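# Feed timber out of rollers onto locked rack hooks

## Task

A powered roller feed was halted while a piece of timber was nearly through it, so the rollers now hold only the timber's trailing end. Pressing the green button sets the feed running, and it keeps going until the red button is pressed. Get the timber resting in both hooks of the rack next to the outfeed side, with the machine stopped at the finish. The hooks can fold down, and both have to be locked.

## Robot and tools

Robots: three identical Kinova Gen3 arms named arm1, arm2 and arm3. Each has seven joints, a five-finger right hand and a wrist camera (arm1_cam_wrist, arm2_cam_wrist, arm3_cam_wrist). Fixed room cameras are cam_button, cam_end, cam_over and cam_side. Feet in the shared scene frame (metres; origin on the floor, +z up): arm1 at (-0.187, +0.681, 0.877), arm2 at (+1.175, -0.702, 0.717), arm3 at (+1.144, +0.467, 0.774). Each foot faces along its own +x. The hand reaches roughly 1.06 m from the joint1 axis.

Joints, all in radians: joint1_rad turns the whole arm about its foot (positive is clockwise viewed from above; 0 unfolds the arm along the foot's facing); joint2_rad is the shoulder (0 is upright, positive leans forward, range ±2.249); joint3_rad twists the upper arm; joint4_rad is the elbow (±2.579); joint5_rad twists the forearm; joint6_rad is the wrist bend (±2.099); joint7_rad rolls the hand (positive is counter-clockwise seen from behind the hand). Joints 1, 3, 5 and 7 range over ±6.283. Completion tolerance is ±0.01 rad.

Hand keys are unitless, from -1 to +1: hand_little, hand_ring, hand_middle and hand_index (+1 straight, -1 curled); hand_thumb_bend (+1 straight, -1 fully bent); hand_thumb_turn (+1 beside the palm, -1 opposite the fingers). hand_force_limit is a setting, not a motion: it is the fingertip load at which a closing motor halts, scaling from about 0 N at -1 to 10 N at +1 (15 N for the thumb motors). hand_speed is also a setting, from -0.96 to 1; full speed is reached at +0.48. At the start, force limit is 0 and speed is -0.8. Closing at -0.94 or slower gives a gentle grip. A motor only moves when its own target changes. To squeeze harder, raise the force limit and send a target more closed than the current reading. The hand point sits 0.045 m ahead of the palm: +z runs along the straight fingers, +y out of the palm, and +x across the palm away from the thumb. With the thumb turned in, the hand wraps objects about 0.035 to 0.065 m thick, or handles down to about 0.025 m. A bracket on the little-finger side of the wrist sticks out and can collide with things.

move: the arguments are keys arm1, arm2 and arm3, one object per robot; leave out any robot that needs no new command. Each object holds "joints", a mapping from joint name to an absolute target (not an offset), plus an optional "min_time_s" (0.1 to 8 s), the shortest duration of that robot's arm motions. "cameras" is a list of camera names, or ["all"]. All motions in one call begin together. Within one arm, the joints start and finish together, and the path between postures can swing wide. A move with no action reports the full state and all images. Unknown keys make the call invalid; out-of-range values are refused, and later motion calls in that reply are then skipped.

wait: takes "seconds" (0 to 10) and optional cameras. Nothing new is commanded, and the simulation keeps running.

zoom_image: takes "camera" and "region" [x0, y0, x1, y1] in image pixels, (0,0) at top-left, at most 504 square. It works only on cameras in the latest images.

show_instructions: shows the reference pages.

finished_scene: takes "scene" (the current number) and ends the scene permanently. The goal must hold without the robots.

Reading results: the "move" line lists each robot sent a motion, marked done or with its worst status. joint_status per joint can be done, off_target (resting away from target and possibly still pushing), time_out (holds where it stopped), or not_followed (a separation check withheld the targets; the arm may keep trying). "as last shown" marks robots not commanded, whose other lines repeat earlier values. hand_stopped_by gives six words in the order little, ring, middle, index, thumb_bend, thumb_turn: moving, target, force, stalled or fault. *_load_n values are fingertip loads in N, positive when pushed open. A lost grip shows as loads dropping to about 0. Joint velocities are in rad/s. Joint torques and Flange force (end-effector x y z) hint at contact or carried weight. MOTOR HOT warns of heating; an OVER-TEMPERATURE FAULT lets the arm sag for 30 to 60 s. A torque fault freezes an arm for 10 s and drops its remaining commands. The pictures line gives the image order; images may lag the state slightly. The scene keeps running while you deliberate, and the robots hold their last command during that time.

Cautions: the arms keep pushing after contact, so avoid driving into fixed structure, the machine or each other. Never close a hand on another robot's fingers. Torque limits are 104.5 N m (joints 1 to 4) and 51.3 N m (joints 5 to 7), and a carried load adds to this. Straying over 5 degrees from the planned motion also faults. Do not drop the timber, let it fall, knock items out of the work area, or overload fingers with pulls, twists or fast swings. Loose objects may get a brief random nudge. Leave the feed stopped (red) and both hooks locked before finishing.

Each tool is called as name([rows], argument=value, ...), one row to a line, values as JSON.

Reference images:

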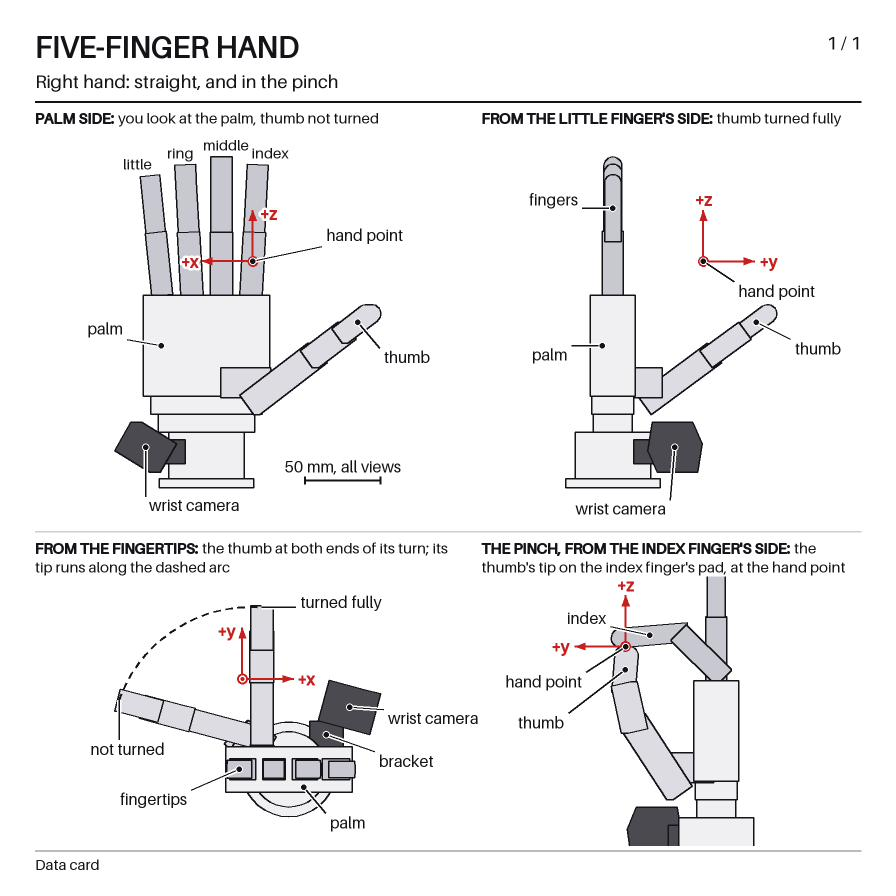

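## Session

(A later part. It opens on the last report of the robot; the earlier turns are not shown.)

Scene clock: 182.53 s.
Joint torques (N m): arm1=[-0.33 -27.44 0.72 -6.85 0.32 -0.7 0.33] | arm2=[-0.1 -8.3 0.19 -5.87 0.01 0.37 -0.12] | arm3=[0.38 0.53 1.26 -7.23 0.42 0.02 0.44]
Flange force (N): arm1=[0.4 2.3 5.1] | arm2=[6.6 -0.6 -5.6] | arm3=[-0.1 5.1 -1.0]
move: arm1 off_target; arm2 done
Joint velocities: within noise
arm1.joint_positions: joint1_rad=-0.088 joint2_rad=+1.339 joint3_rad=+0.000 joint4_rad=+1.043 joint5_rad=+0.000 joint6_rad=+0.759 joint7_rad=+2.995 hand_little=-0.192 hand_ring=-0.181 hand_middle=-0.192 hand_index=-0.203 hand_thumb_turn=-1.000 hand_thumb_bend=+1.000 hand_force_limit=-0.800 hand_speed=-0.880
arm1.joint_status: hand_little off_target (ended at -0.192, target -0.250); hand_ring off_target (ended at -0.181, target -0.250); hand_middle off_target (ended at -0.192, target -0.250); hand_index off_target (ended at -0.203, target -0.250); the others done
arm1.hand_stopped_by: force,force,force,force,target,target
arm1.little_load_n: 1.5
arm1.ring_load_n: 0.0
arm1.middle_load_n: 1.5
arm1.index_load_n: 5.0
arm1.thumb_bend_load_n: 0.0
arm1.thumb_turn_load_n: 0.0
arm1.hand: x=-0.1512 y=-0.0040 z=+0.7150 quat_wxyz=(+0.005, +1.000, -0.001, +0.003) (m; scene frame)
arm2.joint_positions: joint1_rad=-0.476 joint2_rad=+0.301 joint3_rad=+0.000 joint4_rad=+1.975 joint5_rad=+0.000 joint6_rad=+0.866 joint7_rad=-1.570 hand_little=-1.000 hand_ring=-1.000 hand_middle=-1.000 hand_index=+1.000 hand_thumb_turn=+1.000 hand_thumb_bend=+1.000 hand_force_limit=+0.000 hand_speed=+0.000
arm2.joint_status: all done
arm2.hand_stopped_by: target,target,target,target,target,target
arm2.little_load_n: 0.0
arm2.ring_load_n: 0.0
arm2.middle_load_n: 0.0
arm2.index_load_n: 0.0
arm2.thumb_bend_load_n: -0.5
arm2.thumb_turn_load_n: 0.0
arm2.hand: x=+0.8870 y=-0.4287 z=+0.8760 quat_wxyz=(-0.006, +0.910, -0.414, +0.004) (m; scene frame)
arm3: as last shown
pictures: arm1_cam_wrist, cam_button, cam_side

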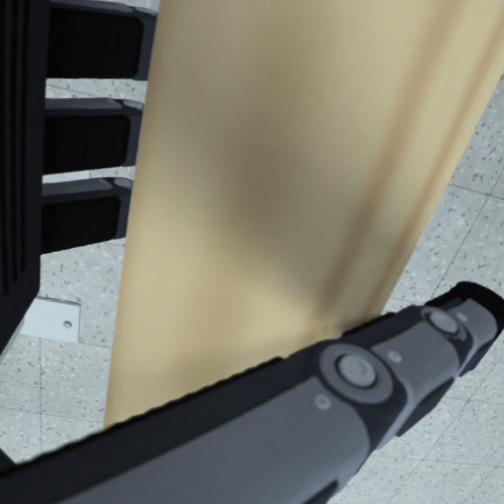

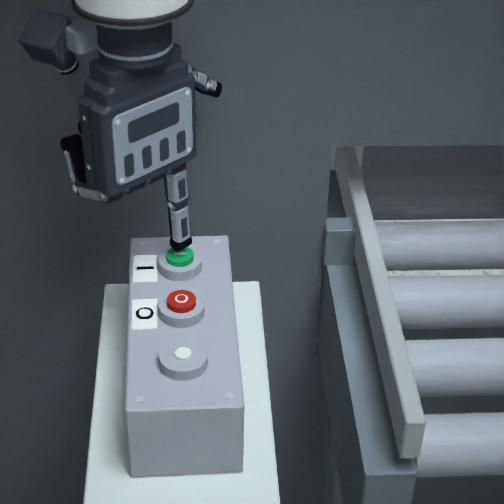

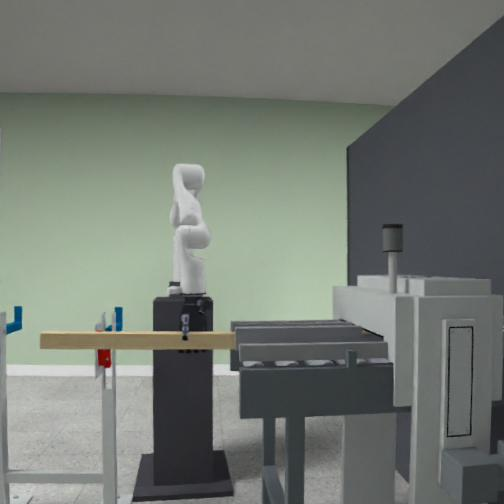

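move(arm1={"joints": {"hand_little": -0.15, "hand_ring": -0.14, "hand_middle": -0.15, "hand_index": -0.15}})

move(arm2={"joints": {"joint2_rad": 0.3182, "joint4_rad": 1.991, "joint6_rad": 0.8324}, "min_time_s": 0.3})

move(arm2={"joints": {"joint2_rad": 0.3007, "joint4_rad": 1.9751, "joint6_rad": 0.8658}, "min_time_s": 0.2})

move(arm2={"joints": {"joint1_rad": -0.355, "joint2_rad": 0.2391, "joint4_rad": 2.0658, "joint6_rad": 0.8367}, "min_time_s": 0.3}, cameras=["cam_over"])

move(arm2={"joints": {"joint2_rad": 0.2599, "joint4_rad": 2.0839, "joint6_rad": 0.7978}, "min_time_s": 0.2}, cameras=["cam_over", "cam_button", "cam_side", "arm1_cam_wrist"])

Scene clock: 185.60 s.
Joint torques (N m): arm1=[-0.39 -23.9 0.48 -5.6 0.19 -0.59 0.29] | arm2=[-0.11 -8.33 0.21 -5.88 0.02 0.36 -0.11] | arm3=[0.36 0.6 1.25 -7.25 0.41 0.01 0.46]
Flange force (N): arm1=[0.2 2.1 -0.4] | arm2=[6.6 -0.6 -5.6] | arm3=[0.0 5.0 -1.0]
move: arm1 done
Joint velocities: within noise
arm1.joint_positions: joint1_rad=-0.088 joint2_rad=+1.339 joint3_rad=+0.000 joint4_rad=+1.043 joint5_rad=+0.000 joint6_rad=+0.759 joint7_rad=+2.995 hand_little=-0.150 hand_ring=-0.140 hand_middle=-0.150 hand_index=-0.150 hand_thumb_turn=-1.000 hand_thumb_bend=+1.000 hand_force_limit=-0.800 hand_speed=-0.880
arm1.joint_status: all done
arm1.hand_stopped_by: target,target,target,target,target,target
arm1.little_load_n: 0.0
arm1.ring_load_n: 0.0
arm1.middle_load_n: 0.0
arm1.index_load_n: 0.5
arm1.thumb_bend_load_n: 0.0
arm1.thumb_turn_load_n: 0.0
arm1.hand: x=-0.1512 y=-0.0041 z=+0.7151 quat_wxyz=(+0.005, +1.000, -0.001, +0.003) (m; scene frame)
arm2, arm3: as last shown
arm2.thumb_bend_load_n: 0.0
arm3.index_load_n: 0.5
pictures: none

Scene clock: 186.20 s.
Joint torques (N m): arm1=[-0.45 -23.98 0.54 -5.66 0.21 -0.59 0.29] | arm2=[-0.11 -6.9 0.23 -4.98 0.08 0.16 -0.14] | arm3=[0.38 0.64 1.23 -7.27 0.4 0.04 0.46]
Flange force (N): arm1=[0.1 1.9 -0.3] | arm2=[7.1 -0.6 -10.4] | arm3=[0.1 4.9 -0.8]
move: arm2 done
Joint velocities: within noise
arm1, arm3: as last shown
arm1.middle_load_n: 0.5
arm1.index_load_n: 0.0
arm2.joint_positions: joint1_rad=-0.476 joint2_rad=+0.318 joint3_rad=+0.000 joint4_rad=+1.991 joint5_rad=+0.000 joint6_rad=+0.832 joint7_rad=-1.570 hand_little=-1.000 hand_ring=-1.000 hand_middle=-1.000 hand_index=+1.000 hand_thumb_turn=+1.000 hand_thumb_bend=+1.000 hand_force_limit=+0.000 hand_speed=+0.000
arm2.joint_status: all done
arm2.hand_stopped_by: target,target,target,target,target,target
arm2.little_load_n: 0.0
arm2.ring_load_n: 0.0
arm2.middle_load_n: 0.0
arm2.index_load_n: 0.0
arm2.thumb_bend_load_n: 0.0
arm2.thumb_turn_load_n: 0.0
arm2.hand: x=+0.8871 y=-0.4286 z=+0.8658 quat_wxyz=(-0.006, +0.910, -0.414, +0.004) (m; scene frame)
arm3.index_load_n: 0.0
pictures: none

Scene clock: 186.77 s.
Joint torques (N m): arm1=[-0.7 -26.8 0.23 -6.69 0.21 -0.72 0.33] | arm2=[-0.1 -8.3 0.22 -5.86 0.02 0.37 -0.09] | arm3=[0.41 0.62 1.24 -7.3 0.42 0.07 0.46]
Flange force (N): arm1=[-0.2 2.1 4.0] | arm2=[6.6 -0.5 -5.6] | arm3=[0.0 5.0 -0.6]
move: arm2 done
Joint velocities: within noise
arm1, arm3: as last shown
arm1.joint_positions: joint1_rad=-0.087 joint2_rad=+1.339 joint3_rad=+0.000 joint4_rad=+1.043 joint5_rad=+0.000 joint6_rad=+0.759 joint7_rad=+2.995 hand_little=-0.150 hand_ring=-0.140 hand_middle=-0.150 hand_index=-0.149 hand_thumb_turn=-1.000 hand_thumb_bend=+1.000 hand_force_limit=-0.800 hand_speed=-0.880
arm1.little_load_n: 0.5
arm1.middle_load_n: 0.0
arm1.index_load_n: 4.5
arm1.thumb_bend_load_n: -0.5
arm1.hand: x=-0.1514 y=-0.0039 z=+0.7148 quat_wxyz=(+0.005, +1.000, -0.001, +0.003) (m; scene frame)
arm2.joint_positions: joint1_rad=-0.476 joint2_rad=+0.301 joint3_rad=+0.000 joint4_rad=+1.975 joint5_rad=+0.000 joint6_rad=+0.866 joint7_rad=-1.570 hand_little=-1.000 hand_ring=-1.000 hand_middle=-1.000 hand_index=+1.000 hand_thumb_turn=+1.000 hand_thumb_bend=+1.000 hand_force_limit=+0.000 hand_speed=+0.000
arm2.joint_status: all done
arm2.hand_stopped_by: target,target,target,target,target,target
arm2.little_load_n: 0.5
arm2.ring_load_n: 0.0
arm2.middle_load_n: 0.0
arm2.index_load_n: 0.0
arm2.thumb_bend_load_n: 0.0
arm2.thumb_turn_load_n: 0.0
arm2.hand: x=+0.8871 y=-0.4288 z=+0.8760 quat_wxyz=(-0.006, +0.910, -0.414, +0.005) (m; scene frame)
pictures: none

Scene clock: 187.77 s.
Joint torques (N m): arm1=[-0.91 -28.52 0.31 -7.38 0.21 -0.93 0.35] | arm2=[-0.13 -7.09 0.21 -5.71 0.03 0.34 -0.13] | arm3=[0.47 0.58 1.2 -7.28 0.39 0 0.48]
Flange force (N): arm1=[-0.5 2.4 6.5] | arm2=[6.5 -0.7 -6.0] | arm3=[0.0 4.8 -0.9]
move: arm2 done
Joint velocities: within noise
arm1, arm3: as last shown
arm1.joint_positions: joint1_rad=-0.088 joint2_rad=+1.339 joint3_rad=+0.000 joint4_rad=+1.043 joint5_rad=+0.000 joint6_rad=+0.759 joint7_rad=+2.995 hand_little=-0.150 hand_ring=-0.140 hand_middle=-0.150 hand_index=-0.149 hand_thumb_turn=-1.000 hand_thumb_bend=+1.000 hand_force_limit=-0.800 hand_speed=-0.880
arm1.little_load_n: 1.0
arm1.ring_load_n: 0.5
arm1.middle_load_n: 1.0
arm1.index_load_n: 5.5
arm1.thumb_bend_load_n: 0.0
arm1.hand: x=-0.1512 y=-0.0041 z=+0.7151 quat_wxyz=(+0.005, +1.000, -0.001, +0.003) (m; scene frame)
arm2.joint_positions: joint1_rad=-0.355 joint2_rad=+0.239 joint3_rad=+0.000 joint4_rad=+2.066 joint5_rad=+0.000 joint6_rad=+0.837 joint7_rad=-1.570 hand_little=-1.000 hand_ring=-1.000 hand_middle=-1.000 hand_index=+1.000 hand_thumb_turn=+1.000 hand_thumb_bend=+1.000 hand_force_limit=+0.000 hand_speed=+0.000
arm2.joint_status: all done
arm2.hand_stopped_by: target,target,target,target,target,target
arm2.little_load_n: 0.0
arm2.ring_load_n: 0.0
arm2.middle_load_n: 0.0
arm2.index_load_n: 0.0
arm2.thumb_bend_load_n: 0.0
arm2.thumb_turn_load_n: 0.0
arm2.hand: x=+0.9395 y=-0.4220 z=+0.8768 quat_wxyz=(-0.006, +0.884, -0.468, +0.004) (m; scene frame)
pictures: cam_over

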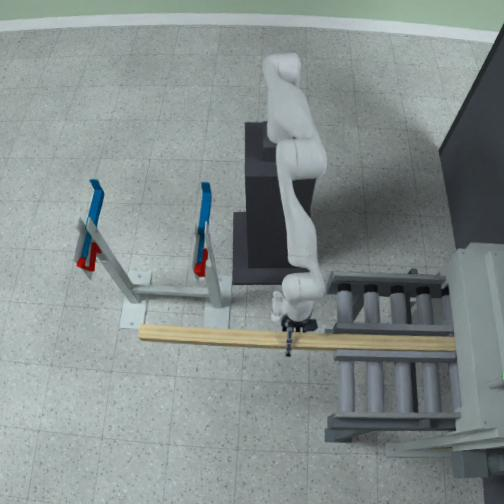

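Scene clock: 188.37 s.
Joint torques (N m): arm1=[-0.78 -28.55 0.46 -7.4 0.23 -0.94 0.32] | arm2=[-0.13 -5.91 0.2 -4.86 0.05 0.22 -0.13] | arm3=[0.43 0.58 1.19 -7.26 0.43 0.03 0.43]
Flange force (N): arm1=[-0.3 2.3 6.5] | arm2=[7.0 -0.7 -10.3] | arm3=[-0.1 4.8 -0.9]
move: arm2 done
Joint velocities: within noise
arm1, arm3: as last shown
arm1.little_load_n: 0.5
arm1.ring_load_n: 0.0
arm1.middle_load_n: 1.5
arm1.hand: x=-0.1511 y=-0.0041 z=+0.7151 quat_wxyz=(+0.005, +1.000, -0.001, +0.003) (m; scene frame)
arm2.joint_positions: joint1_rad=-0.355 joint2_rad=+0.260 joint3_rad=+0.000 joint4_rad=+2.084 joint5_rad=+0.000 joint6_rad=+0.798 joint7_rad=-1.570 hand_little=-1.000 hand_ring=-1.000 hand_middle=-1.000 hand_index=+1.000 hand_thumb_turn=+1.000 hand_thumb_bend=+1.000 hand_force_limit=+0.000 hand_speed=+0.000
arm2.joint_status: all done
arm2.hand_stopped_by: target,target,target,target,target,target
arm2.little_load_n: 0.0
arm2.ring_load_n: 0.0
arm2.middle_load_n: 0.5
arm2.index_load_n: 0.0
arm2.thumb_bend_load_n: 0.0
arm2.thumb_turn_load_n: 0.0
arm2.hand: x=+0.9396 y=-0.4218 z=+0.8657 quat_wxyz=(-0.006, +0.884, -0.468, +0.004) (m; scene frame)
pictures: arm1_cam_wrist, cam_button, cam_over, cam_side

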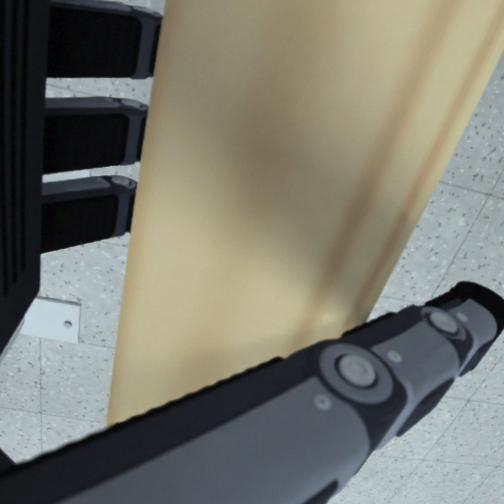

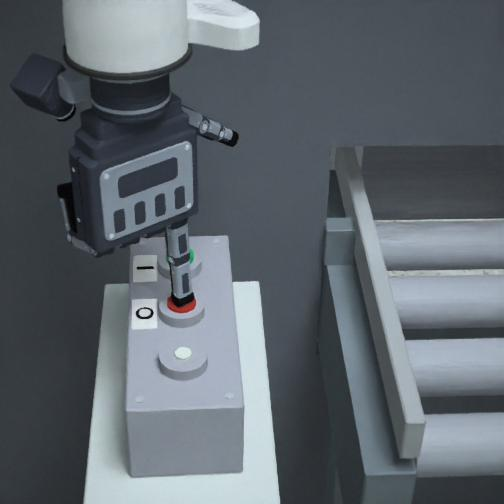

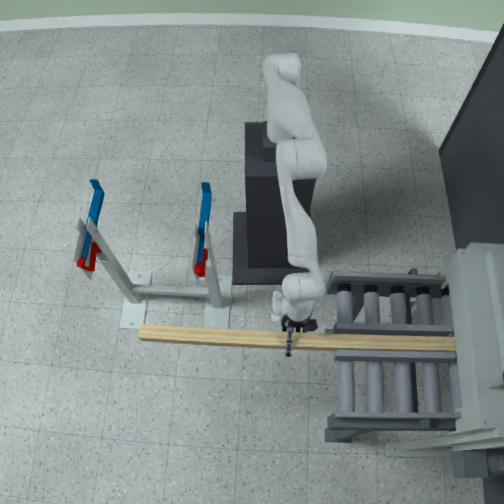

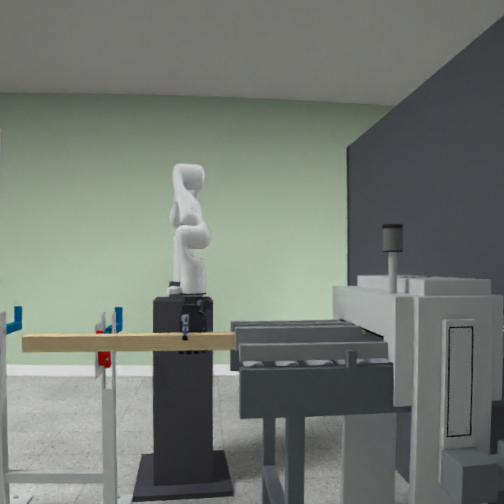

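move(arm1={"joints": {"joint2_rad": 1.351, "joint4_rad": 1.0361, "joint6_rad": 0.7545}, "min_time_s": 1.0}, arm2={"joints": {"joint2_rad": 0.1933, "joint4_rad": 2.0138, "joint6_rad": 0.9345}, "min_time_s": 1.0})

wait(seconds=0.5, cameras=["cam_over", "cam_side"])

zoom_image(camera="cam_side", region=[0, 270, 250, 390])

Scene clock: 193.83 s.
Joint torques (N m): arm1=[-0.41 -23.98 0.52 -5.58 0.21 -0.56 0.28] | arm2=[-0.09 -6.71 0.17 -6.23 0.03 0.35 -0.09] | arm3=[0.42 0.58 1.25 -7.21 0.42 0.06 0.45]
Flange force (N): arm1=[0.2 2.0 -0.3] | arm2=[6.9 -0.4 -5.1] | arm3=[-0.1 5.1 -1.0]
move: arm1 done; arm2 done
Joint velocities: within noise
arm1.joint_positions: joint1_rad=-0.088 joint2_rad=+1.351 joint3_rad=+0.000 joint4_rad=+1.036 joint5_rad=+0.000 joint6_rad=+0.755 joint7_rad=+2.995 hand_little=-0.150 hand_ring=-0.140 hand_middle=-0.150 hand_index=-0.150 hand_thumb_turn=-1.000 hand_thumb_bend=+1.000 hand_force_limit=-0.800 hand_speed=-0.880
arm1.joint_status: all done
arm1.hand_stopped_by: target,target,target,target,target,target
arm1.little_load_n: 0.0
arm1.ring_load_n: 0.0
arm1.middle_load_n: 0.0
arm1.index_load_n: 0.0
arm1.thumb_bend_load_n: 0.0
arm1.thumb_turn_load_n: 0.0
arm1.hand: x=-0.1511 y=-0.0042 z=+0.7091 quat_wxyz=(+0.005, +1.000, -0.001, +0.003) (m; scene frame)
arm2.joint_positions: joint1_rad=-0.355 joint2_rad=+0.193 joint3_rad=+0.000 joint4_rad=+2.014 joint5_rad=+0.000 joint6_rad=+0.934 joint7_rad=-1.570 hand_little=-1.000 hand_ring=-1.000 hand_middle=-1.000 hand_index=+1.000 hand_thumb_turn=+1.000 hand_thumb_bend=+1.000 hand_force_limit=+0.000 hand_speed=+0.000
arm2.joint_status: all done
arm2.hand_stopped_by: target,target,target,target,target,target
arm2.little_load_n: 0.0
arm2.ring_load_n: 0.0
arm2.middle_load_n: 0.0
arm2.index_load_n: 0.0
arm2.thumb_bend_load_n: 0.0
arm2.thumb_turn_load_n: 0.0
arm2.hand: x=+0.9388 y=-0.4217 z=+0.9047 quat_wxyz=(-0.006, +0.884, -0.468, +0.004) (m; scene frame)
arm3: as last shown
pictures: none

Scene clock: 194.33 s.
Joint torques (N m): arm1=[-0.39 -23.98 0.49 -5.65 0.21 -0.59 0.3] | arm2=[-0.11 -6.77 0.16 -6.27 0.03 0.35 -0.13] | arm3=[0.4 0.57 1.21 -7.27 0.38 0.03 0.44]
Flange force (N): arm1=[0.2 1.8 -0.4] | arm2=[6.9 -0.6 -5.0] | arm3=[-0.1 4.8 -0.8]
Joint velocities: within noise
arm1.joint_positions: joint1_rad=-0.088 joint2_rad=+1.351 joint3_rad=+0.000 joint4_rad=+1.036 joint5_rad=+0.000 joint6_rad=+0.755 joint7_rad=+2.995 hand_little=-0.150 hand_ring=-0.140 hand_middle=-0.150 hand_index=-0.150 hand_thumb_turn=-1.000 hand_thumb_bend=+1.000 hand_force_limit=-0.800 hand_speed=-0.880
arm1.joint_status: all done
arm1.hand_stopped_by: target,target,target,target,target,target
arm1.little_load_n: 0.0
arm1.ring_load_n: 0.0
arm1.middle_load_n: 0.5
arm1.index_load_n: 0.0
arm1.thumb_bend_load_n: 0.0
arm1.thumb_turn_load_n: 0.0
arm1.hand: x=-0.1511 y=-0.0042 z=+0.7091 quat_wxyz=(+0.005, +1.000, -0.001, +0.003) (m; scene frame)
arm2.joint_positions: joint1_rad=-0.355 joint2_rad=+0.193 joint3_rad=+0.000 joint4_rad=+2.014 joint5_rad=+0.000 joint6_rad=+0.934 joint7_rad=-1.570 hand_little=-1.000 hand_ring=-1.000 hand_middle=-1.000 hand_index=+1.000 hand_thumb_turn=+1.000 hand_thumb_bend=+1.000 hand_force_limit=+0.000 hand_speed=+0.000
arm2.joint_status: all done
arm2.hand_stopped_by: target,target,target,target,target,target
arm2.little_load_n: 0.0
arm2.ring_load_n: 0.0
arm2.middle_load_n: 0.0
arm2.index_load_n: 0.0
arm2.thumb_bend_load_n: 0.0
arm2.thumb_turn_load_n: 0.0
arm2.hand: x=+0.9388 y=-0.4217 z=+0.9047 quat_wxyz=(-0.006, +0.884, -0.468, +0.004) (m; scene frame)
arm3.joint_positions: joint1_rad=+0.362 joint2_rad=-0.482 joint3_rad=-0.168 joint4_rad=+1.635 joint5_rad=-0.061 joint6_rad=+1.896 joint7_rad=-2.109 hand_little=+1.000 hand_ring=+1.000 hand_middle=+1.000 hand_index=+1.000 hand_thumb_turn=+1.000 hand_thumb_bend=+1.000 hand_force_limit=+0.000 hand_speed=-0.800
arm3.joint_status: not commanded
arm3.hand_stopped_by: target,target,target,target,target,target
arm3.little_load_n: 0.0
arm3.ring_load_n: 0.0
arm3.middle_load_n: 0.0
arm3.index_load_n: 0.0
arm3.thumb_bend_load_n: 0.0
arm3.thumb_turn_load_n: 0.0
arm3.hand: x=+1.1452 y=+0.2838 z=+1.2405 quat_wxyz=(-0.027, -0.917, -0.396, +0.034) (m; scene frame)
wait: 0.50 s; at rest by 0.27 s
pictures: cam_over, cam_side

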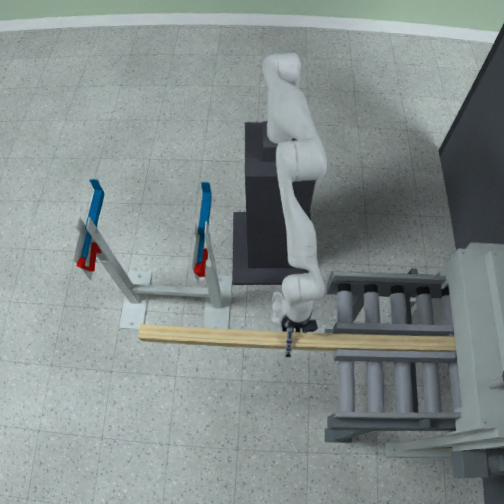

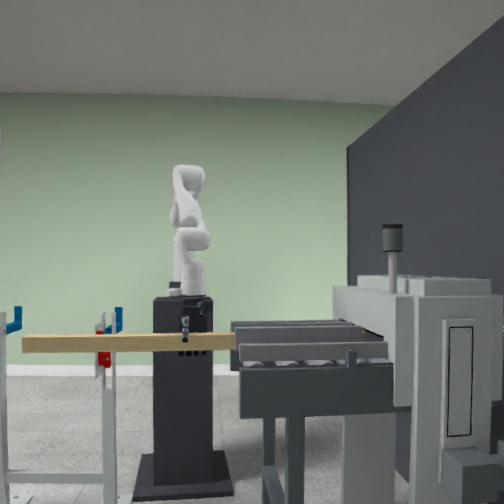

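Scaled by 2.016 from the camera's 504x504 image, which has a finer 720x720 frame.

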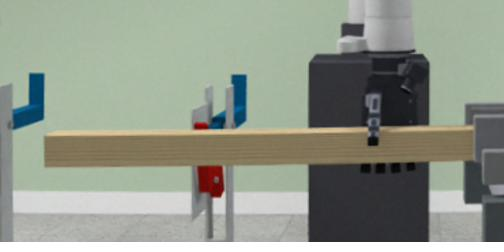

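move(arm1={"joints": {"joint2_rad": 1.339, "joint4_rad": 1.0432, "joint6_rad": 0.7594}, "min_time_s": 1.5}, arm2={"joints": {"joint1_rad": -0.4756, "joint2_rad": 0.3007, "joint4_rad": 1.9751, "joint6_rad": 0.8658}, "min_time_s": 1.5})

move(arm2={"joints": {"joint2_rad": 0.3182, "joint4_rad": 1.991, "joint6_rad": 0.8324}, "min_time_s": 0.3})

move(arm2={"joints": {"joint2_rad": 0.3007, "joint4_rad": 1.9751, "joint6_rad": 0.8658}, "min_time_s": 0.2})

move(arm2={"joints": {"joint1_rad": -0.355, "joint2_rad": 0.2391, "joint4_rad": 2.0658, "joint6_rad": 0.8367}, "min_time_s": 0.3}, cameras=["cam_over"])

move(arm2={"joints": {"joint2_rad": 0.2599, "joint4_rad": 2.0839, "joint6_rad": 0.7978}, "min_time_s": 0.2})

wait(seconds=0.5, cameras=["cam_over", "cam_side", "arm1_cam_wrist"])

zoom_image(camera="cam_side", region=[0, 270, 250, 390])

Scene clock: 199.10 s.
Joint torques (N m): arm1=[-0.39 -28.46 0.8 -7.2 0.37 -0.86 0.32] | arm2=[-0.13 -8.33 0.21 -5.87 0.04 0.36 -0.09] | arm3=[0.35 0.64 1.22 -7.28 0.41 0.04 0.46]
Flange force (N): arm1=[0.4 2.9 6.6] | arm2=[6.6 -0.5 -5.6] | arm3=[0.1 4.9 -0.7]
move: arm1 done; arm2 done
Joint velocities: within noise
arm1.joint_positions: joint1_rad=-0.088 joint2_rad=+1.339 joint3_rad=+0.000 joint4_rad=+1.043 joint5_rad=+0.000 joint6_rad=+0.759 joint7_rad=+2.995 hand_little=-0.150 hand_ring=-0.140 hand_middle=-0.150 hand_index=-0.150 hand_thumb_turn=-1.000 hand_thumb_bend=+1.000 hand_force_limit=-0.800 hand_speed=-0.880
arm1.joint_status: all done
arm1.hand_stopped_by: target,target,target,target,target,target
arm1.little_load_n: 1.0
arm1.ring_load_n: 0.0
arm1.middle_load_n: 1.5
arm1.index_load_n: 5.5
arm1.thumb_bend_load_n: 0.0
arm1.thumb_turn_load_n: 0.0
arm1.hand: x=-0.1512 y=-0.0041 z=+0.7151 quat_wxyz=(+0.005, +1.000, -0.001, +0.003) (m; scene frame)
arm2.joint_positions: joint1_rad=-0.476 joint2_rad=+0.301 joint3_rad=+0.000 joint4_rad=+1.975 joint5_rad=+0.000 joint6_rad=+0.866 joint7_rad=-1.570 hand_little=-1.000 hand_ring=-1.000 hand_middle=-1.000 hand_index=+1.000 hand_thumb_turn=+1.000 hand_thumb_bend=+1.000 hand_force_limit=+0.000 hand_speed=+0.000
arm2.joint_status: all done
arm2.hand_stopped_by: target,target,target,target,target,target
arm2.little_load_n: 0.0
arm2.ring_load_n: 0.0
arm2.middle_load_n: 0.0
arm2.index_load_n: 0.0
arm2.thumb_bend_load_n: 0.0
arm2.thumb_turn_load_n: 0.0
arm2.hand: x=+0.8870 y=-0.4287 z=+0.8760 quat_wxyz=(-0.006, +0.910, -0.414, +0.004) (m; scene frame)
arm3: as last shown
pictures: none

Scene clock: 199.70 s.
Joint torques (N m): arm1=[-0.87 -28.56 0.32 -7.42 0.22 -0.96 0.34] | arm2=[-0.1 -6.84 0.24 -4.88 0.03 0.23 -0.14] | arm3=[0.41 0.6 1.24 -7.24 0.41 0.01 0.48]
Flange force (N): arm1=[-0.4 2.3 6.5] | arm2=[7.0 -0.6 -10.4] | arm3=[0.0 5.1 -1.0]
move: arm2 done
Joint velocities: within noise
arm1, arm3: as last shown
arm1.thumb_bend_load_n: -0.5
arm2.joint_positions: joint1_rad=-0.476 joint2_rad=+0.318 joint3_rad=+0.000 joint4_rad=+1.991 joint5_rad=+0.000 joint6_rad=+0.832 joint7_rad=-1.570 hand_little=-1.000 hand_ring=-1.000 hand_middle=-1.000 hand_index=+1.000 hand_thumb_turn=+1.000 hand_thumb_bend=+1.000 hand_force_limit=+0.000 hand_speed=+0.000
arm2.joint_status: all done
arm2.hand_stopped_by: target,target,target,target,target,target
arm2.little_load_n: 0.0
arm2.ring_load_n: 0.0
arm2.middle_load_n: 0.0
arm2.index_load_n: 0.0
arm2.thumb_bend_load_n: 0.0
arm2.thumb_turn_load_n: 0.0
arm2.hand: x=+0.8871 y=-0.4286 z=+0.8659 quat_wxyz=(-0.006, +0.910, -0.414, +0.004) (m; scene frame)
pictures: none

Scene clock: 200.27 s.
Joint torques (N m): arm1=[-0.9 -28.54 0.29 -7.38 0.27 -0.92 0.35] | arm2=[-0.14 -8.29 0.22 -5.86 0.02 0.37 -0.1] | arm3=[0.39 0.59 1.25 -7.26 0.4 0.06 0.47]
Flange force (N): arm1=[-0.4 2.4 6.5] | arm2=[6.6 -0.6 -5.6] | arm3=[0.0 5.1 -0.8]
move: arm2 done
Joint velocities: within noise
arm1, arm3: as last shown
arm1.middle_load_n: 1.0
arm2.joint_positions: joint1_rad=-0.476 joint2_rad=+0.301 joint3_rad=+0.000 joint4_rad=+1.975 joint5_rad=+0.000 joint6_rad=+0.866 joint7_rad=-1.570 hand_little=-1.000 hand_ring=-1.000 hand_middle=-1.000 hand_index=+1.000 hand_thumb_turn=+1.000 hand_thumb_bend=+1.000 hand_force_limit=+0.000 hand_speed=+0.000
arm2.joint_status: all done
arm2.hand_stopped_by: target,target,target,target,target,target
arm2.little_load_n: 0.0
arm2.ring_load_n: 0.0
arm2.middle_load_n: 0.0
arm2.index_load_n: 0.0
arm2.thumb_bend_load_n: 0.0
arm2.thumb_turn_load_n: 0.0
arm2.hand: x=+0.8870 y=-0.4287 z=+0.8760 quat_wxyz=(-0.006, +0.910, -0.414, +0.004) (m; scene frame)
pictures: none

Scene clock: 201.27 s.
Joint torques (N m): arm1=[-0.84 -28.56 0.33 -7.4 0.25 -0.92 0.36] | arm2=[-0.1 -7.08 0.17 -5.74 0.02 0.36 -0.11] | arm3=[0.43 0.6 1.23 -7.25 0.4 0.03 0.47]
Flange force (N): arm1=[-0.3 2.3 6.5] | arm2=[6.6 -0.6 -5.9] | arm3=[0.0 5.0 -0.9]
move: arm2 done
Joint velocities: within noise
arm1, arm3: as last shown
arm1.index_load_n: 6.0
arm2.joint_positions: joint1_rad=-0.355 joint2_rad=+0.239 joint3_rad=+0.000 joint4_rad=+2.066 joint5_rad=+0.000 joint6_rad=+0.837 joint7_rad=-1.570 hand_little=-1.000 hand_ring=-1.000 hand_middle=-1.000 hand_index=+1.000 hand_thumb_turn=+1.000 hand_thumb_bend=+1.000 hand_force_limit=+0.000 hand_speed=+0.000
arm2.joint_status: all done
arm2.hand_stopped_by: target,target,target,target,target,target
arm2.little_load_n: 0.0
arm2.ring_load_n: 0.0
arm2.middle_load_n: 0.0
arm2.index_load_n: 0.0
arm2.thumb_bend_load_n: 0.0
arm2.thumb_turn_load_n: 0.0
arm2.hand: x=+0.9395 y=-0.4220 z=+0.8768 quat_wxyz=(-0.006, +0.884, -0.468, +0.004) (m; scene frame)
pictures: cam_over

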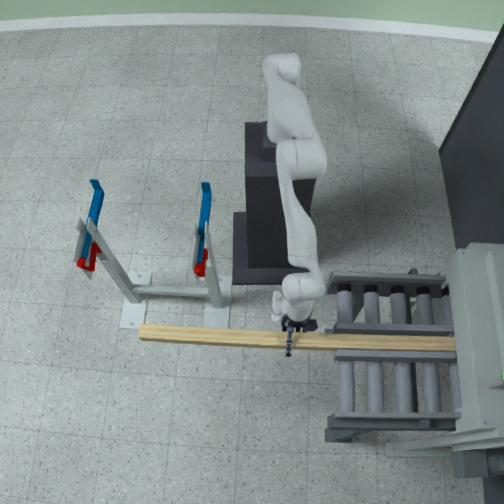

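Scene clock: 201.87 s.
Joint torques (N m): arm1=[-0.55 -28.54 0.71 -7.33 0.3 -0.9 0.29] | arm2=[-0.13 -5.86 0.17 -4.84 0.05 0.2 -0.12] | arm3=[0.39 0.62 1.25 -7.28 0.42 0.02 0.44]
Flange force (N): arm1=[0.0 2.5 6.6] | arm2=[7.0 -0.6 -10.5] | arm3=[0.1 4.9 -0.8]
move: arm2 done
Joint velocities: within noise
arm1, arm3: as last shown
arm1.index_load_n: 5.0
arm1.thumb_bend_load_n: 0.0
arm2.joint_positions: joint1_rad=-0.355 joint2_rad=+0.260 joint3_rad=+0.000 joint4_rad=+2.084 joint5_rad=+0.000 joint6_rad=+0.798 joint7_rad=-1.570 hand_little=-1.000 hand_ring=-1.000 hand_middle=-1.000 hand_index=+1.000 hand_thumb_turn=+1.000 hand_thumb_bend=+1.000 hand_force_limit=+0.000 hand_speed=+0.000
arm2.joint_status: all done
arm2.hand_stopped_by: target,target,target,target,target,target
arm2.little_load_n: 0.0
arm2.ring_load_n: 0.0
arm2.middle_load_n: 0.0
arm2.index_load_n: 0.0
arm2.thumb_bend_load_n: 0.0
arm2.thumb_turn_load_n: 0.0
arm2.hand: x=+0.9396 y=-0.4218 z=+0.8657 quat_wxyz=(-0.006, +0.884, -0.468, +0.004) (m; scene frame)
pictures: none

Scene clock: 202.37 s.
Joint torques (N m): arm1=[-0.5 -28.47 0.73 -7.3 0.39 -0.91 0.31] | arm2=[-0.13 -5.91 0.17 -4.81 0.01 0.2 -0.12] | arm3=[0.39 0.59 1.21 -7.24 0.4 0.01 0.47]
Flange force (N): arm1=[0.2 2.6 6.5] | arm2=[6.8 -0.7 -10.4] | arm3=[0.0 4.9 -1.0]
Joint velocities: within noise
arm1.joint_positions: joint1_rad=-0.088 joint2_rad=+1.339 joint3_rad=+0.000 joint4_rad=+1.043 joint5_rad=+0.000 joint6_rad=+0.759 joint7_rad=+2.995 hand_little=-0.150 hand_ring=-0.140 hand_middle=-0.150 hand_index=-0.150 hand_thumb_turn=-1.000 hand_thumb_bend=+1.000 hand_force_limit=-0.800 hand_speed=-0.880
arm1.joint_status: not commanded
arm1.hand_stopped_by: target,target,target,target,target,target
arm1.little_load_n: 1.0
arm1.ring_load_n: 0.0
arm1.middle_load_n: 1.0
arm1.index_load_n: 5.5
arm1.thumb_bend_load_n: 0.0
arm1.thumb_turn_load_n: 0.0
arm1.hand: x=-0.1512 y=-0.0041 z=+0.7151 quat_wxyz=(+0.005, +1.000, -0.001, +0.003) (m; scene frame)
arm2.joint_positions: joint1_rad=-0.355 joint2_rad=+0.260 joint3_rad=+0.000 joint4_rad=+2.084 joint5_rad=+0.000 joint6_rad=+0.798 joint7_rad=-1.570 hand_little=-1.000 hand_ring=-1.000 hand_middle=-1.000 hand_index=+1.000 hand_thumb_turn=+1.000 hand_thumb_bend=+1.000 hand_force_limit=+0.000 hand_speed=+0.000
arm2.joint_status: all done
arm2.hand_stopped_by: target,target,target,target,target,target
arm2.little_load_n: 0.5
arm2.ring_load_n: 0.0
arm2.middle_load_n: 0.0
arm2.index_load_n: 0.0
arm2.thumb_bend_load_n: 0.0
arm2.thumb_turn_load_n: 0.0
arm2.hand: x=+0.9396 y=-0.4218 z=+0.8657 quat_wxyz=(-0.006, +0.884, -0.468, +0.004) (m; scene frame)
arm3.joint_positions: joint1_rad=+0.362 joint2_rad=-0.482 joint3_rad=-0.168 joint4_rad=+1.635 joint5_rad=-0.061 joint6_rad=+1.896 joint7_rad=-2.109 hand_little=+1.000 hand_ring=+1.000 hand_middle=+1.000 hand_index=+1.000 hand_thumb_turn=+1.000 hand_thumb_bend=+1.000 hand_force_limit=+0.000 hand_speed=-0.800
arm3.joint_status: not commanded
arm3.hand_stopped_by: target,target,target,target,target,target
arm3.little_load_n: 0.0
arm3.ring_load_n: 0.0
arm3.middle_load_n: 0.0
arm3.index_load_n: 0.0
arm3.thumb_bend_load_n: 0.0
arm3.thumb_turn_load_n: 0.0
arm3.hand: x=+1.1452 y=+0.2838 z=+1.2405 quat_wxyz=(-0.027, -0.917, -0.396, +0.034) (m; scene frame)
wait: 0.50 s; at rest by 0.27 s
pictures: arm1_cam_wrist, cam_over, cam_side

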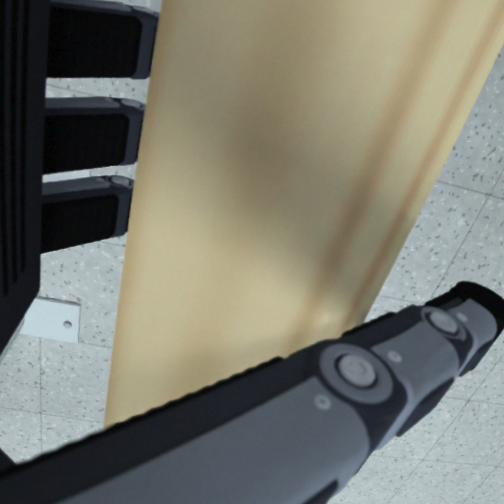

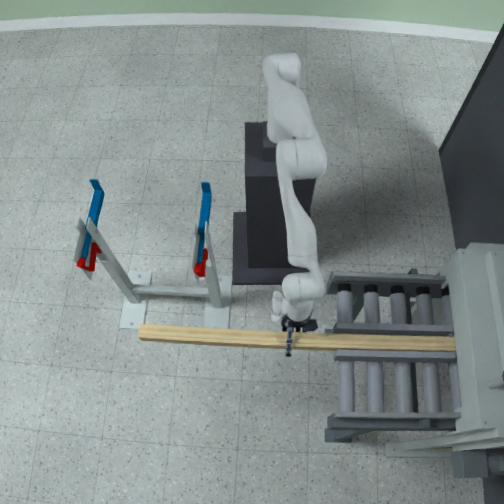

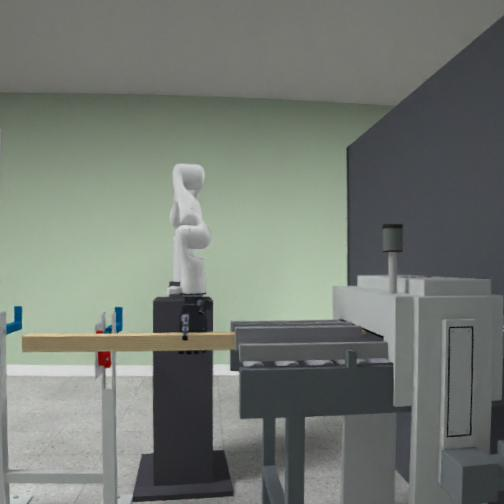

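Scaled by 2.016 from the camera's 504x504 image, which has a finer 720x720 frame.

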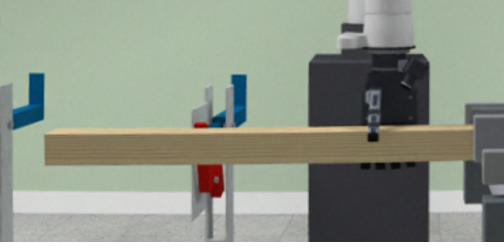

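move(arm1={"joints": {"joint1_rad": -0.1491, "joint2_rad": 1.3533, "joint4_rad": 1.0159, "joint6_rad": 0.7724, "joint7_rad": 2.95}, "min_time_s": 2.0}, arm2={"joints": {"joint2_rad": 0.1933, "joint4_rad": 2.0138, "joint6_rad": 0.9345}, "min_time_s": 1.0})

wait(seconds=0.5, cameras=["cam_over", "cam_side", "arm1_cam_wrist"])

zoom_image(camera="cam_side", region=[130, 270, 250, 390])

zoom_image(camera="cam_over", region=[120, 270, 350, 400])

Scene clock: 209.60 s.
Joint torques (N m): arm1=[-0.4 -24.12 0.48 -5.71 0.18 -0.59 0.26] | arm2=[-0.13 -6.69 0.18 -6.21 0.02 0.33 -0.1] | arm3=[0.42 0.58 1.26 -7.26 0.43 0.05 0.45]
Flange force (N): arm1=[0.2 2.1 -0.3] | arm2=[6.9 -0.5 -5.3] | arm3=[0.0 5.1 -0.8]
move: arm1 done; arm2 done
Joint velocities: within noise
arm1.joint_positions: joint1_rad=-0.149 joint2_rad=+1.353 joint3_rad=+0.000 joint4_rad=+1.016 joint5_rad=+0.000 joint6_rad=+0.772 joint7_rad=+2.950 hand_little=-0.150 hand_ring=-0.140 hand_middle=-0.150 hand_index=-0.150 hand_thumb_turn=-1.000 hand_thumb_bend=+1.000 hand_force_limit=-0.800 hand_speed=-0.880
arm1.joint_status: all done
arm1.hand_stopped_by: target,target,target,target,target,target
arm1.little_load_n: 0.0
arm1.ring_load_n: 0.0
arm1.middle_load_n: 0.0
arm1.index_load_n: 0.0
arm1.thumb_bend_load_n: -0.5
arm1.thumb_turn_load_n: 0.0
arm1.hand: x=-0.1111 y=-0.0036 z=+0.7123 quat_wxyz=(+0.005, +1.000, +0.008, +0.003) (m; scene frame)
arm2.joint_positions: joint1_rad=-0.355 joint2_rad=+0.193 joint3_rad=+0.000 joint4_rad=+2.014 joint5_rad=+0.000 joint6_rad=+0.934 joint7_rad=-1.570 hand_little=-1.000 hand_ring=-1.000 hand_middle=-1.000 hand_index=+1.000 hand_thumb_turn=+1.000 hand_thumb_bend=+1.000 hand_force_limit=+0.000 hand_speed=+0.000
arm2.joint_status: all done
arm2.hand_stopped_by: target,target,target,target,target,target
arm2.little_load_n: 0.0
arm2.ring_load_n: 0.0
arm2.middle_load_n: 0.0
arm2.index_load_n: 0.0
arm2.thumb_bend_load_n: 0.0
arm2.thumb_turn_load_n: 0.0
arm2.hand: x=+0.9388 y=-0.4217 z=+0.9047 quat_wxyz=(-0.006, +0.884, -0.468, +0.004) (m; scene frame)
arm3: as last shown
pictures: none

Scene clock: 210.10 s.
Joint torques (N m): arm1=[-0.36 -24.08 0.43 -5.73 0.21 -0.61 0.27] | arm2=[-0.14 -6.74 0.18 -6.23 0.03 0.34 -0.12] | arm3=[0.4 0.55 1.26 -7.28 0.4 0.03 0.46]
Flange force (N): arm1=[0.3 2.0 -0.4] | arm2=[6.8 -0.6 -5.1] | arm3=[-0.1 5.1 -0.8]
Joint velocities: within noise
arm1.joint_positions: joint1_rad=-0.149 joint2_rad=+1.353 joint3_rad=+0.000 joint4_rad=+1.016 joint5_rad=+0.000 joint6_rad=+0.772 joint7_rad=+2.950 hand_little=-0.150 hand_ring=-0.140 hand_middle=-0.150 hand_index=-0.150 hand_thumb_turn=-1.000 hand_thumb_bend=+1.000 hand_force_limit=-0.800 hand_speed=-0.880
arm1.joint_status: all done
arm1.hand_stopped_by: target,target,target,target,target,target
arm1.little_load_n: 0.0
arm1.ring_load_n: 0.0
arm1.middle_load_n: 0.0
arm1.index_load_n: 0.0
arm1.thumb_bend_load_n: 0.0
arm1.thumb_turn_load_n: 0.0
arm1.hand: x=-0.1111 y=-0.0036 z=+0.7123 quat_wxyz=(+0.005, +1.000, +0.008, +0.003) (m; scene frame)
arm2.joint_positions: joint1_rad=-0.355 joint2_rad=+0.193 joint3_rad=+0.000 joint4_rad=+2.014 joint5_rad=+0.000 joint6_rad=+0.934 joint7_rad=-1.570 hand_little=-1.000 hand_ring=-1.000 hand_middle=-1.000 hand_index=+1.000 hand_thumb_turn=+1.000 hand_thumb_bend=+1.000 hand_force_limit=+0.000 hand_speed=+0.000
arm2.joint_status: all done
arm2.hand_stopped_by: target,target,target,target,target,target
arm2.little_load_n: 0.0
arm2.ring_load_n: 0.0
arm2.middle_load_n: 0.0
arm2.index_load_n: 0.0
arm2.thumb_bend_load_n: 0.0
arm2.thumb_turn_load_n: 0.0
arm2.hand: x=+0.9388 y=-0.4217 z=+0.9047 quat_wxyz=(-0.006, +0.884, -0.468, +0.004) (m; scene frame)
arm3.joint_positions: joint1_rad=+0.362 joint2_rad=-0.482 joint3_rad=-0.168 joint4_rad=+1.635 joint5_rad=-0.061 joint6_rad=+1.896 joint7_rad=-2.109 hand_little=+1.000 hand_ring=+1.000 hand_middle=+1.000 hand_index=+1.000 hand_thumb_turn=+1.000 hand_thumb_bend=+1.000 hand_force_limit=+0.000 hand_speed=-0.800
arm3.joint_status: not commanded
arm3.hand_stopped_by: target,target,target,target,target,target
arm3.little_load_n: 0.0
arm3.ring_load_n: 0.0
arm3.middle_load_n: 0.0
arm3.index_load_n: 0.0
arm3.thumb_bend_load_n: 0.0
arm3.thumb_turn_load_n: 0.0
arm3.hand: x=+1.1452 y=+0.2838 z=+1.2405 quat_wxyz=(-0.027, -0.917, -0.396, +0.034) (m; scene frame)
wait: 0.50 s; at rest by 0.27 s
pictures: arm1_cam_wrist, cam_over, cam_side

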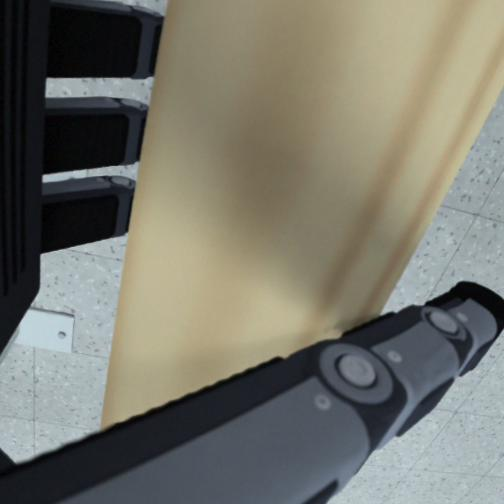

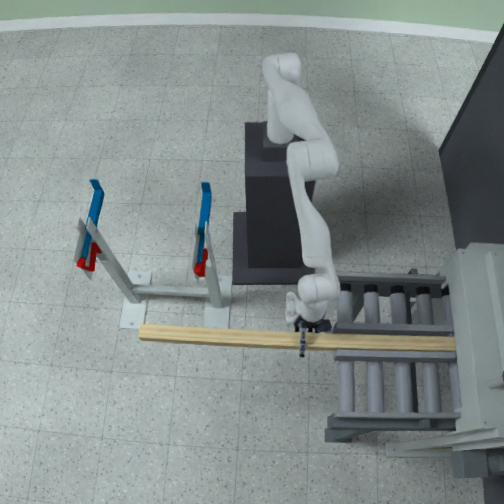

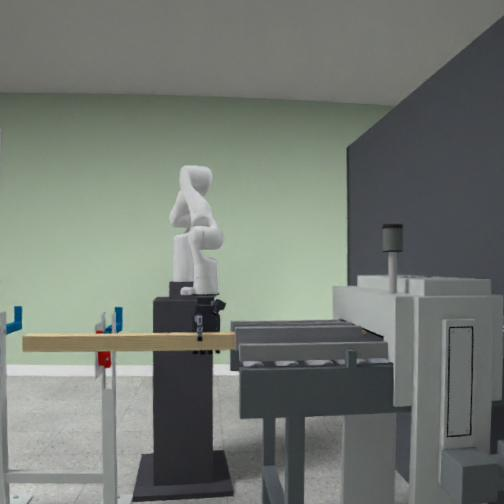

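Scaled by 4.200 from the camera's 504x504 image, which has a finer 720x720 frame.

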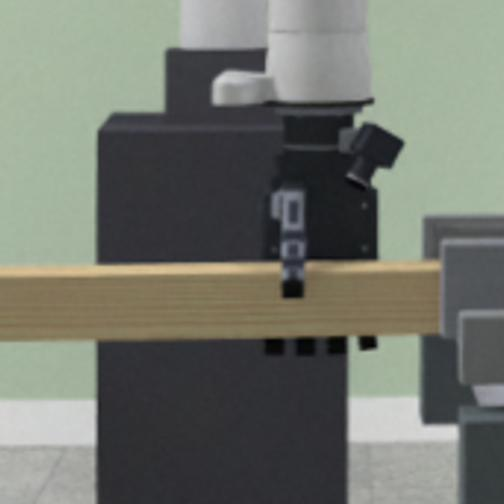

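Scaled by 2.191 from the camera's 504x504 image, which has a finer 720x720 frame.

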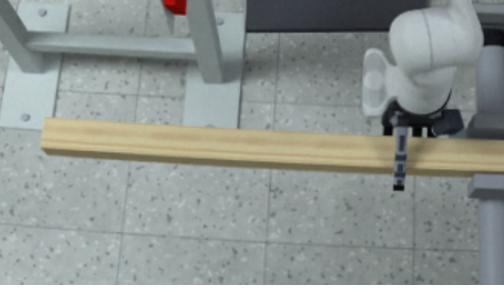

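move(arm1={"joints": {"joint1_rad": -0.1466, "joint2_rad": 1.3641, "joint4_rad": 0.976, "joint6_rad": 0.8015, "joint7_rad": 2.952}, "min_time_s": 1.5})

move(arm1={"joints": {"hand_speed": -0.9, "hand_force_limit": -0.6, "hand_thumb_bend": -0.2}})

wait(seconds=0.5, cameras=["cam_over", "cam_side", "arm1_cam_wrist"])

zoom_image(camera="cam_side", region=[130, 270, 250, 390])

Scene clock: 214.20 s.
Joint torques (N m): arm1=[-0.22 -25.47 0.74 -7.09 0.36 -1.28 0.38] | arm2=[-0.11 -6.75 0.19 -6.24 0.01 0.35 -0.11] | arm3=[0.4 0.58 1.26 -7.24 0.39 0.01 0.47]
Flange force (N): arm1=[0.4 0.0 0.0] | arm2=[6.8 -0.5 -5.1] | arm3=[0.0 5.1 -1.0]
move: arm1 done
Joint velocities: within noise
arm1.joint_positions: joint1_rad=-0.147 joint2_rad=+1.364 joint3_rad=+0.000 joint4_rad=+0.976 joint5_rad=+0.000 joint6_rad=+0.802 joint7_rad=+2.952 hand_little=-0.150 hand_ring=-0.140 hand_middle=-0.150 hand_index=-0.150 hand_thumb_turn=-1.000 hand_thumb_bend=+1.000 hand_force_limit=-0.800 hand_speed=-0.880
arm1.joint_status: all done
arm1.hand_stopped_by: target,target,target,target,target,target
arm1.little_load_n: 0.0
arm1.ring_load_n: 0.0
arm1.middle_load_n: 0.0
arm1.index_load_n: 0.5
arm1.thumb_bend_load_n: 0.0
arm1.thumb_turn_load_n: 0.0
arm1.hand: x=-0.1112 y=-0.0111 z=+0.7144 quat_wxyz=(+0.005, +1.000, +0.007, +0.003) (m; scene frame)
arm2, arm3: as last shown
arm2.little_load_n: 0.5
arm2.ring_load_n: 0.5
pictures: none

Scene clock: 219.23 s.
Joint torques (N m): arm1=[-0.37 -24.34 0.6 -6.42 0.37 -1.06 0.4] | arm2=[-0.09 -6.78 0.18 -6.23 0.04 0.36 -0.1] | arm3=[0.37 0.56 1.26 -7.26 0.4 0.03 0.45]
Flange force (N): arm1=[0.3 0.8 -1.3] | arm2=[6.8 -0.4 -5.0] | arm3=[-0.1 5.1 -0.9]
move: arm1 off_target
Joint velocities: within noise
arm1.joint_positions: joint1_rad=-0.147 joint2_rad=+1.364 joint3_rad=+0.000 joint4_rad=+0.976 joint5_rad=+0.000 joint6_rad=+0.802 joint7_rad=+2.952 hand_little=-0.150 hand_ring=-0.140 hand_middle=-0.150 hand_index=-0.150 hand_thumb_turn=-1.000 hand_thumb_bend=+0.733 hand_force_limit=-0.600 hand_speed=-0.900
arm1.joint_status: hand_thumb_bend off_target (ended at +0.733, target -0.200); the others done
arm1.hand_stopped_by: target,target,target,target,force,target
arm1.little_load_n: 0.0
arm1.ring_load_n: 0.0
arm1.middle_load_n: 0.0
arm1.index_load_n: 1.5
arm1.thumb_bend_load_n: 3.0
arm1.thumb_turn_load_n: 0.5
arm1.hand: x=-0.1112 y=-0.0111 z=+0.7144 quat_wxyz=(+0.005, +1.000, +0.007, +0.003) (m; scene frame)
arm2, arm3: as last shown
arm2.little_load_n: 0.0
arm2.ring_load_n: 0.0
arm2.index_load_n: -0.5
pictures: none

Scene clock: 219.73 s.
Joint torques (N m): arm1=[-0.38 -24.28 0.68 -6.43 0.32 -1.03 0.37] | arm2=[-0.09 -6.76 0.2 -6.26 0.01 0.35 -0.1] | arm3=[0.42 0.62 1.28 -7.23 0.38 0.03 0.46]
Flange force (N): arm1=[0.2 0.4 -1.4] | arm2=[6.9 -0.4 -5.0] | arm3=[0.0 5.1 -1.0]
Joint velocities: within noise
arm1.joint_positions: joint1_rad=-0.147 joint2_rad=+1.364 joint3_rad=+0.000 joint4_rad=+0.976 joint5_rad=+0.000 joint6_rad=+0.802 joint7_rad=+2.952 hand_little=-0.150 hand_ring=-0.140 hand_middle=-0.150 hand_index=-0.150 hand_thumb_turn=-1.000 hand_thumb_bend=+0.733 hand_force_limit=-0.600 hand_speed=-0.900
arm1.joint_status: hand_thumb_bend off_target (ended at +0.733, target -0.200); the others done
arm1.hand_stopped_by: target,target,target,target,force,target
arm1.little_load_n: 0.0
arm1.ring_load_n: 0.0
arm1.middle_load_n: 0.0
arm1.index_load_n: 1.5
arm1.thumb_bend_load_n: 3.0
arm1.thumb_turn_load_n: 0.5
arm1.hand: x=-0.1112 y=-0.0111 z=+0.7144 quat_wxyz=(+0.005, +1.000, +0.007, +0.003) (m; scene frame)
arm2.joint_positions: joint1_rad=-0.355 joint2_rad=+0.193 joint3_rad=+0.000 joint4_rad=+2.014 joint5_rad=+0.000 joint6_rad=+0.934 joint7_rad=-1.570 hand_little=-1.000 hand_ring=-1.000 hand_middle=-1.000 hand_index=+1.000 hand_thumb_turn=+1.000 hand_thumb_bend=+1.000 hand_force_limit=+0.000 hand_speed=+0.000
arm2.joint_status: not commanded
arm2.hand_stopped_by: target,target,target,target,target,target
arm2.little_load_n: 0.0
arm2.ring_load_n: 0.0
arm2.middle_load_n: 0.0
arm2.index_load_n: 0.0
arm2.thumb_bend_load_n: -0.5
arm2.thumb_turn_load_n: 0.0
arm2.hand: x=+0.9388 y=-0.4217 z=+0.9047 quat_wxyz=(-0.006, +0.884, -0.468, +0.004) (m; scene frame)
arm3.joint_positions: joint1_rad=+0.362 joint2_rad=-0.482 joint3_rad=-0.168 joint4_rad=+1.635 joint5_rad=-0.061 joint6_rad=+1.896 joint7_rad=-2.109 hand_little=+1.000 hand_ring=+1.000 hand_middle=+1.000 hand_index=+1.000 hand_thumb_turn=+1.000 hand_thumb_bend=+1.000 hand_force_limit=+0.000 hand_speed=-0.800
arm3.joint_status: not commanded
arm3.hand_stopped_by: target,target,target,target,target,target
arm3.little_load_n: 0.0
arm3.ring_load_n: 0.0
arm3.middle_load_n: 0.0
arm3.index_load_n: 0.0
arm3.thumb_bend_load_n: 0.0
arm3.thumb_turn_load_n: 0.0
arm3.hand: x=+1.1452 y=+0.2838 z=+1.2405 quat_wxyz=(-0.027, -0.917, -0.396, +0.034) (m; scene frame)
wait: 0.50 s; at rest by 0.27 s
pictures: arm1_cam_wrist, cam_over, cam_side

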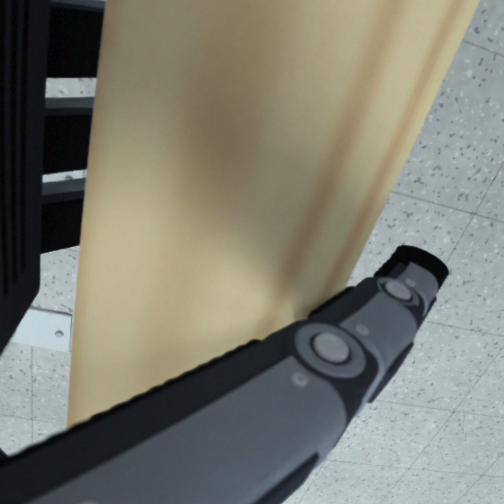

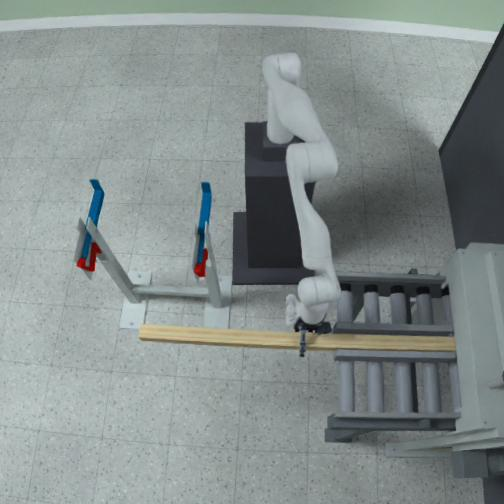

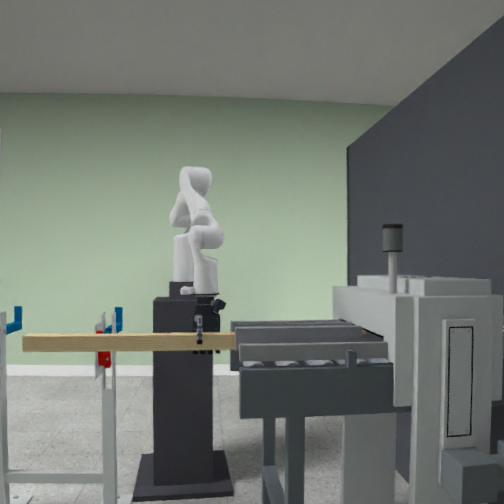

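Scaled by 4.200 from the camera's 504x504 image, which has a finer 720x720 frame.

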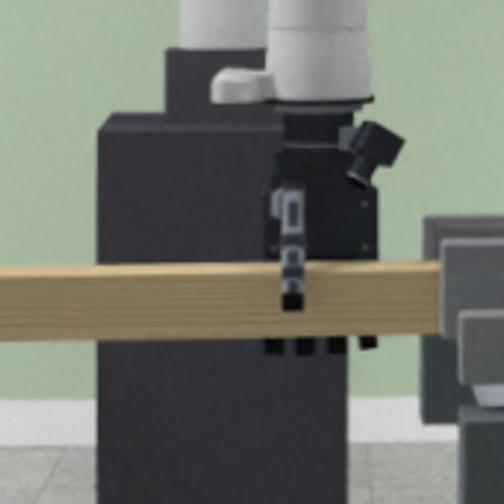

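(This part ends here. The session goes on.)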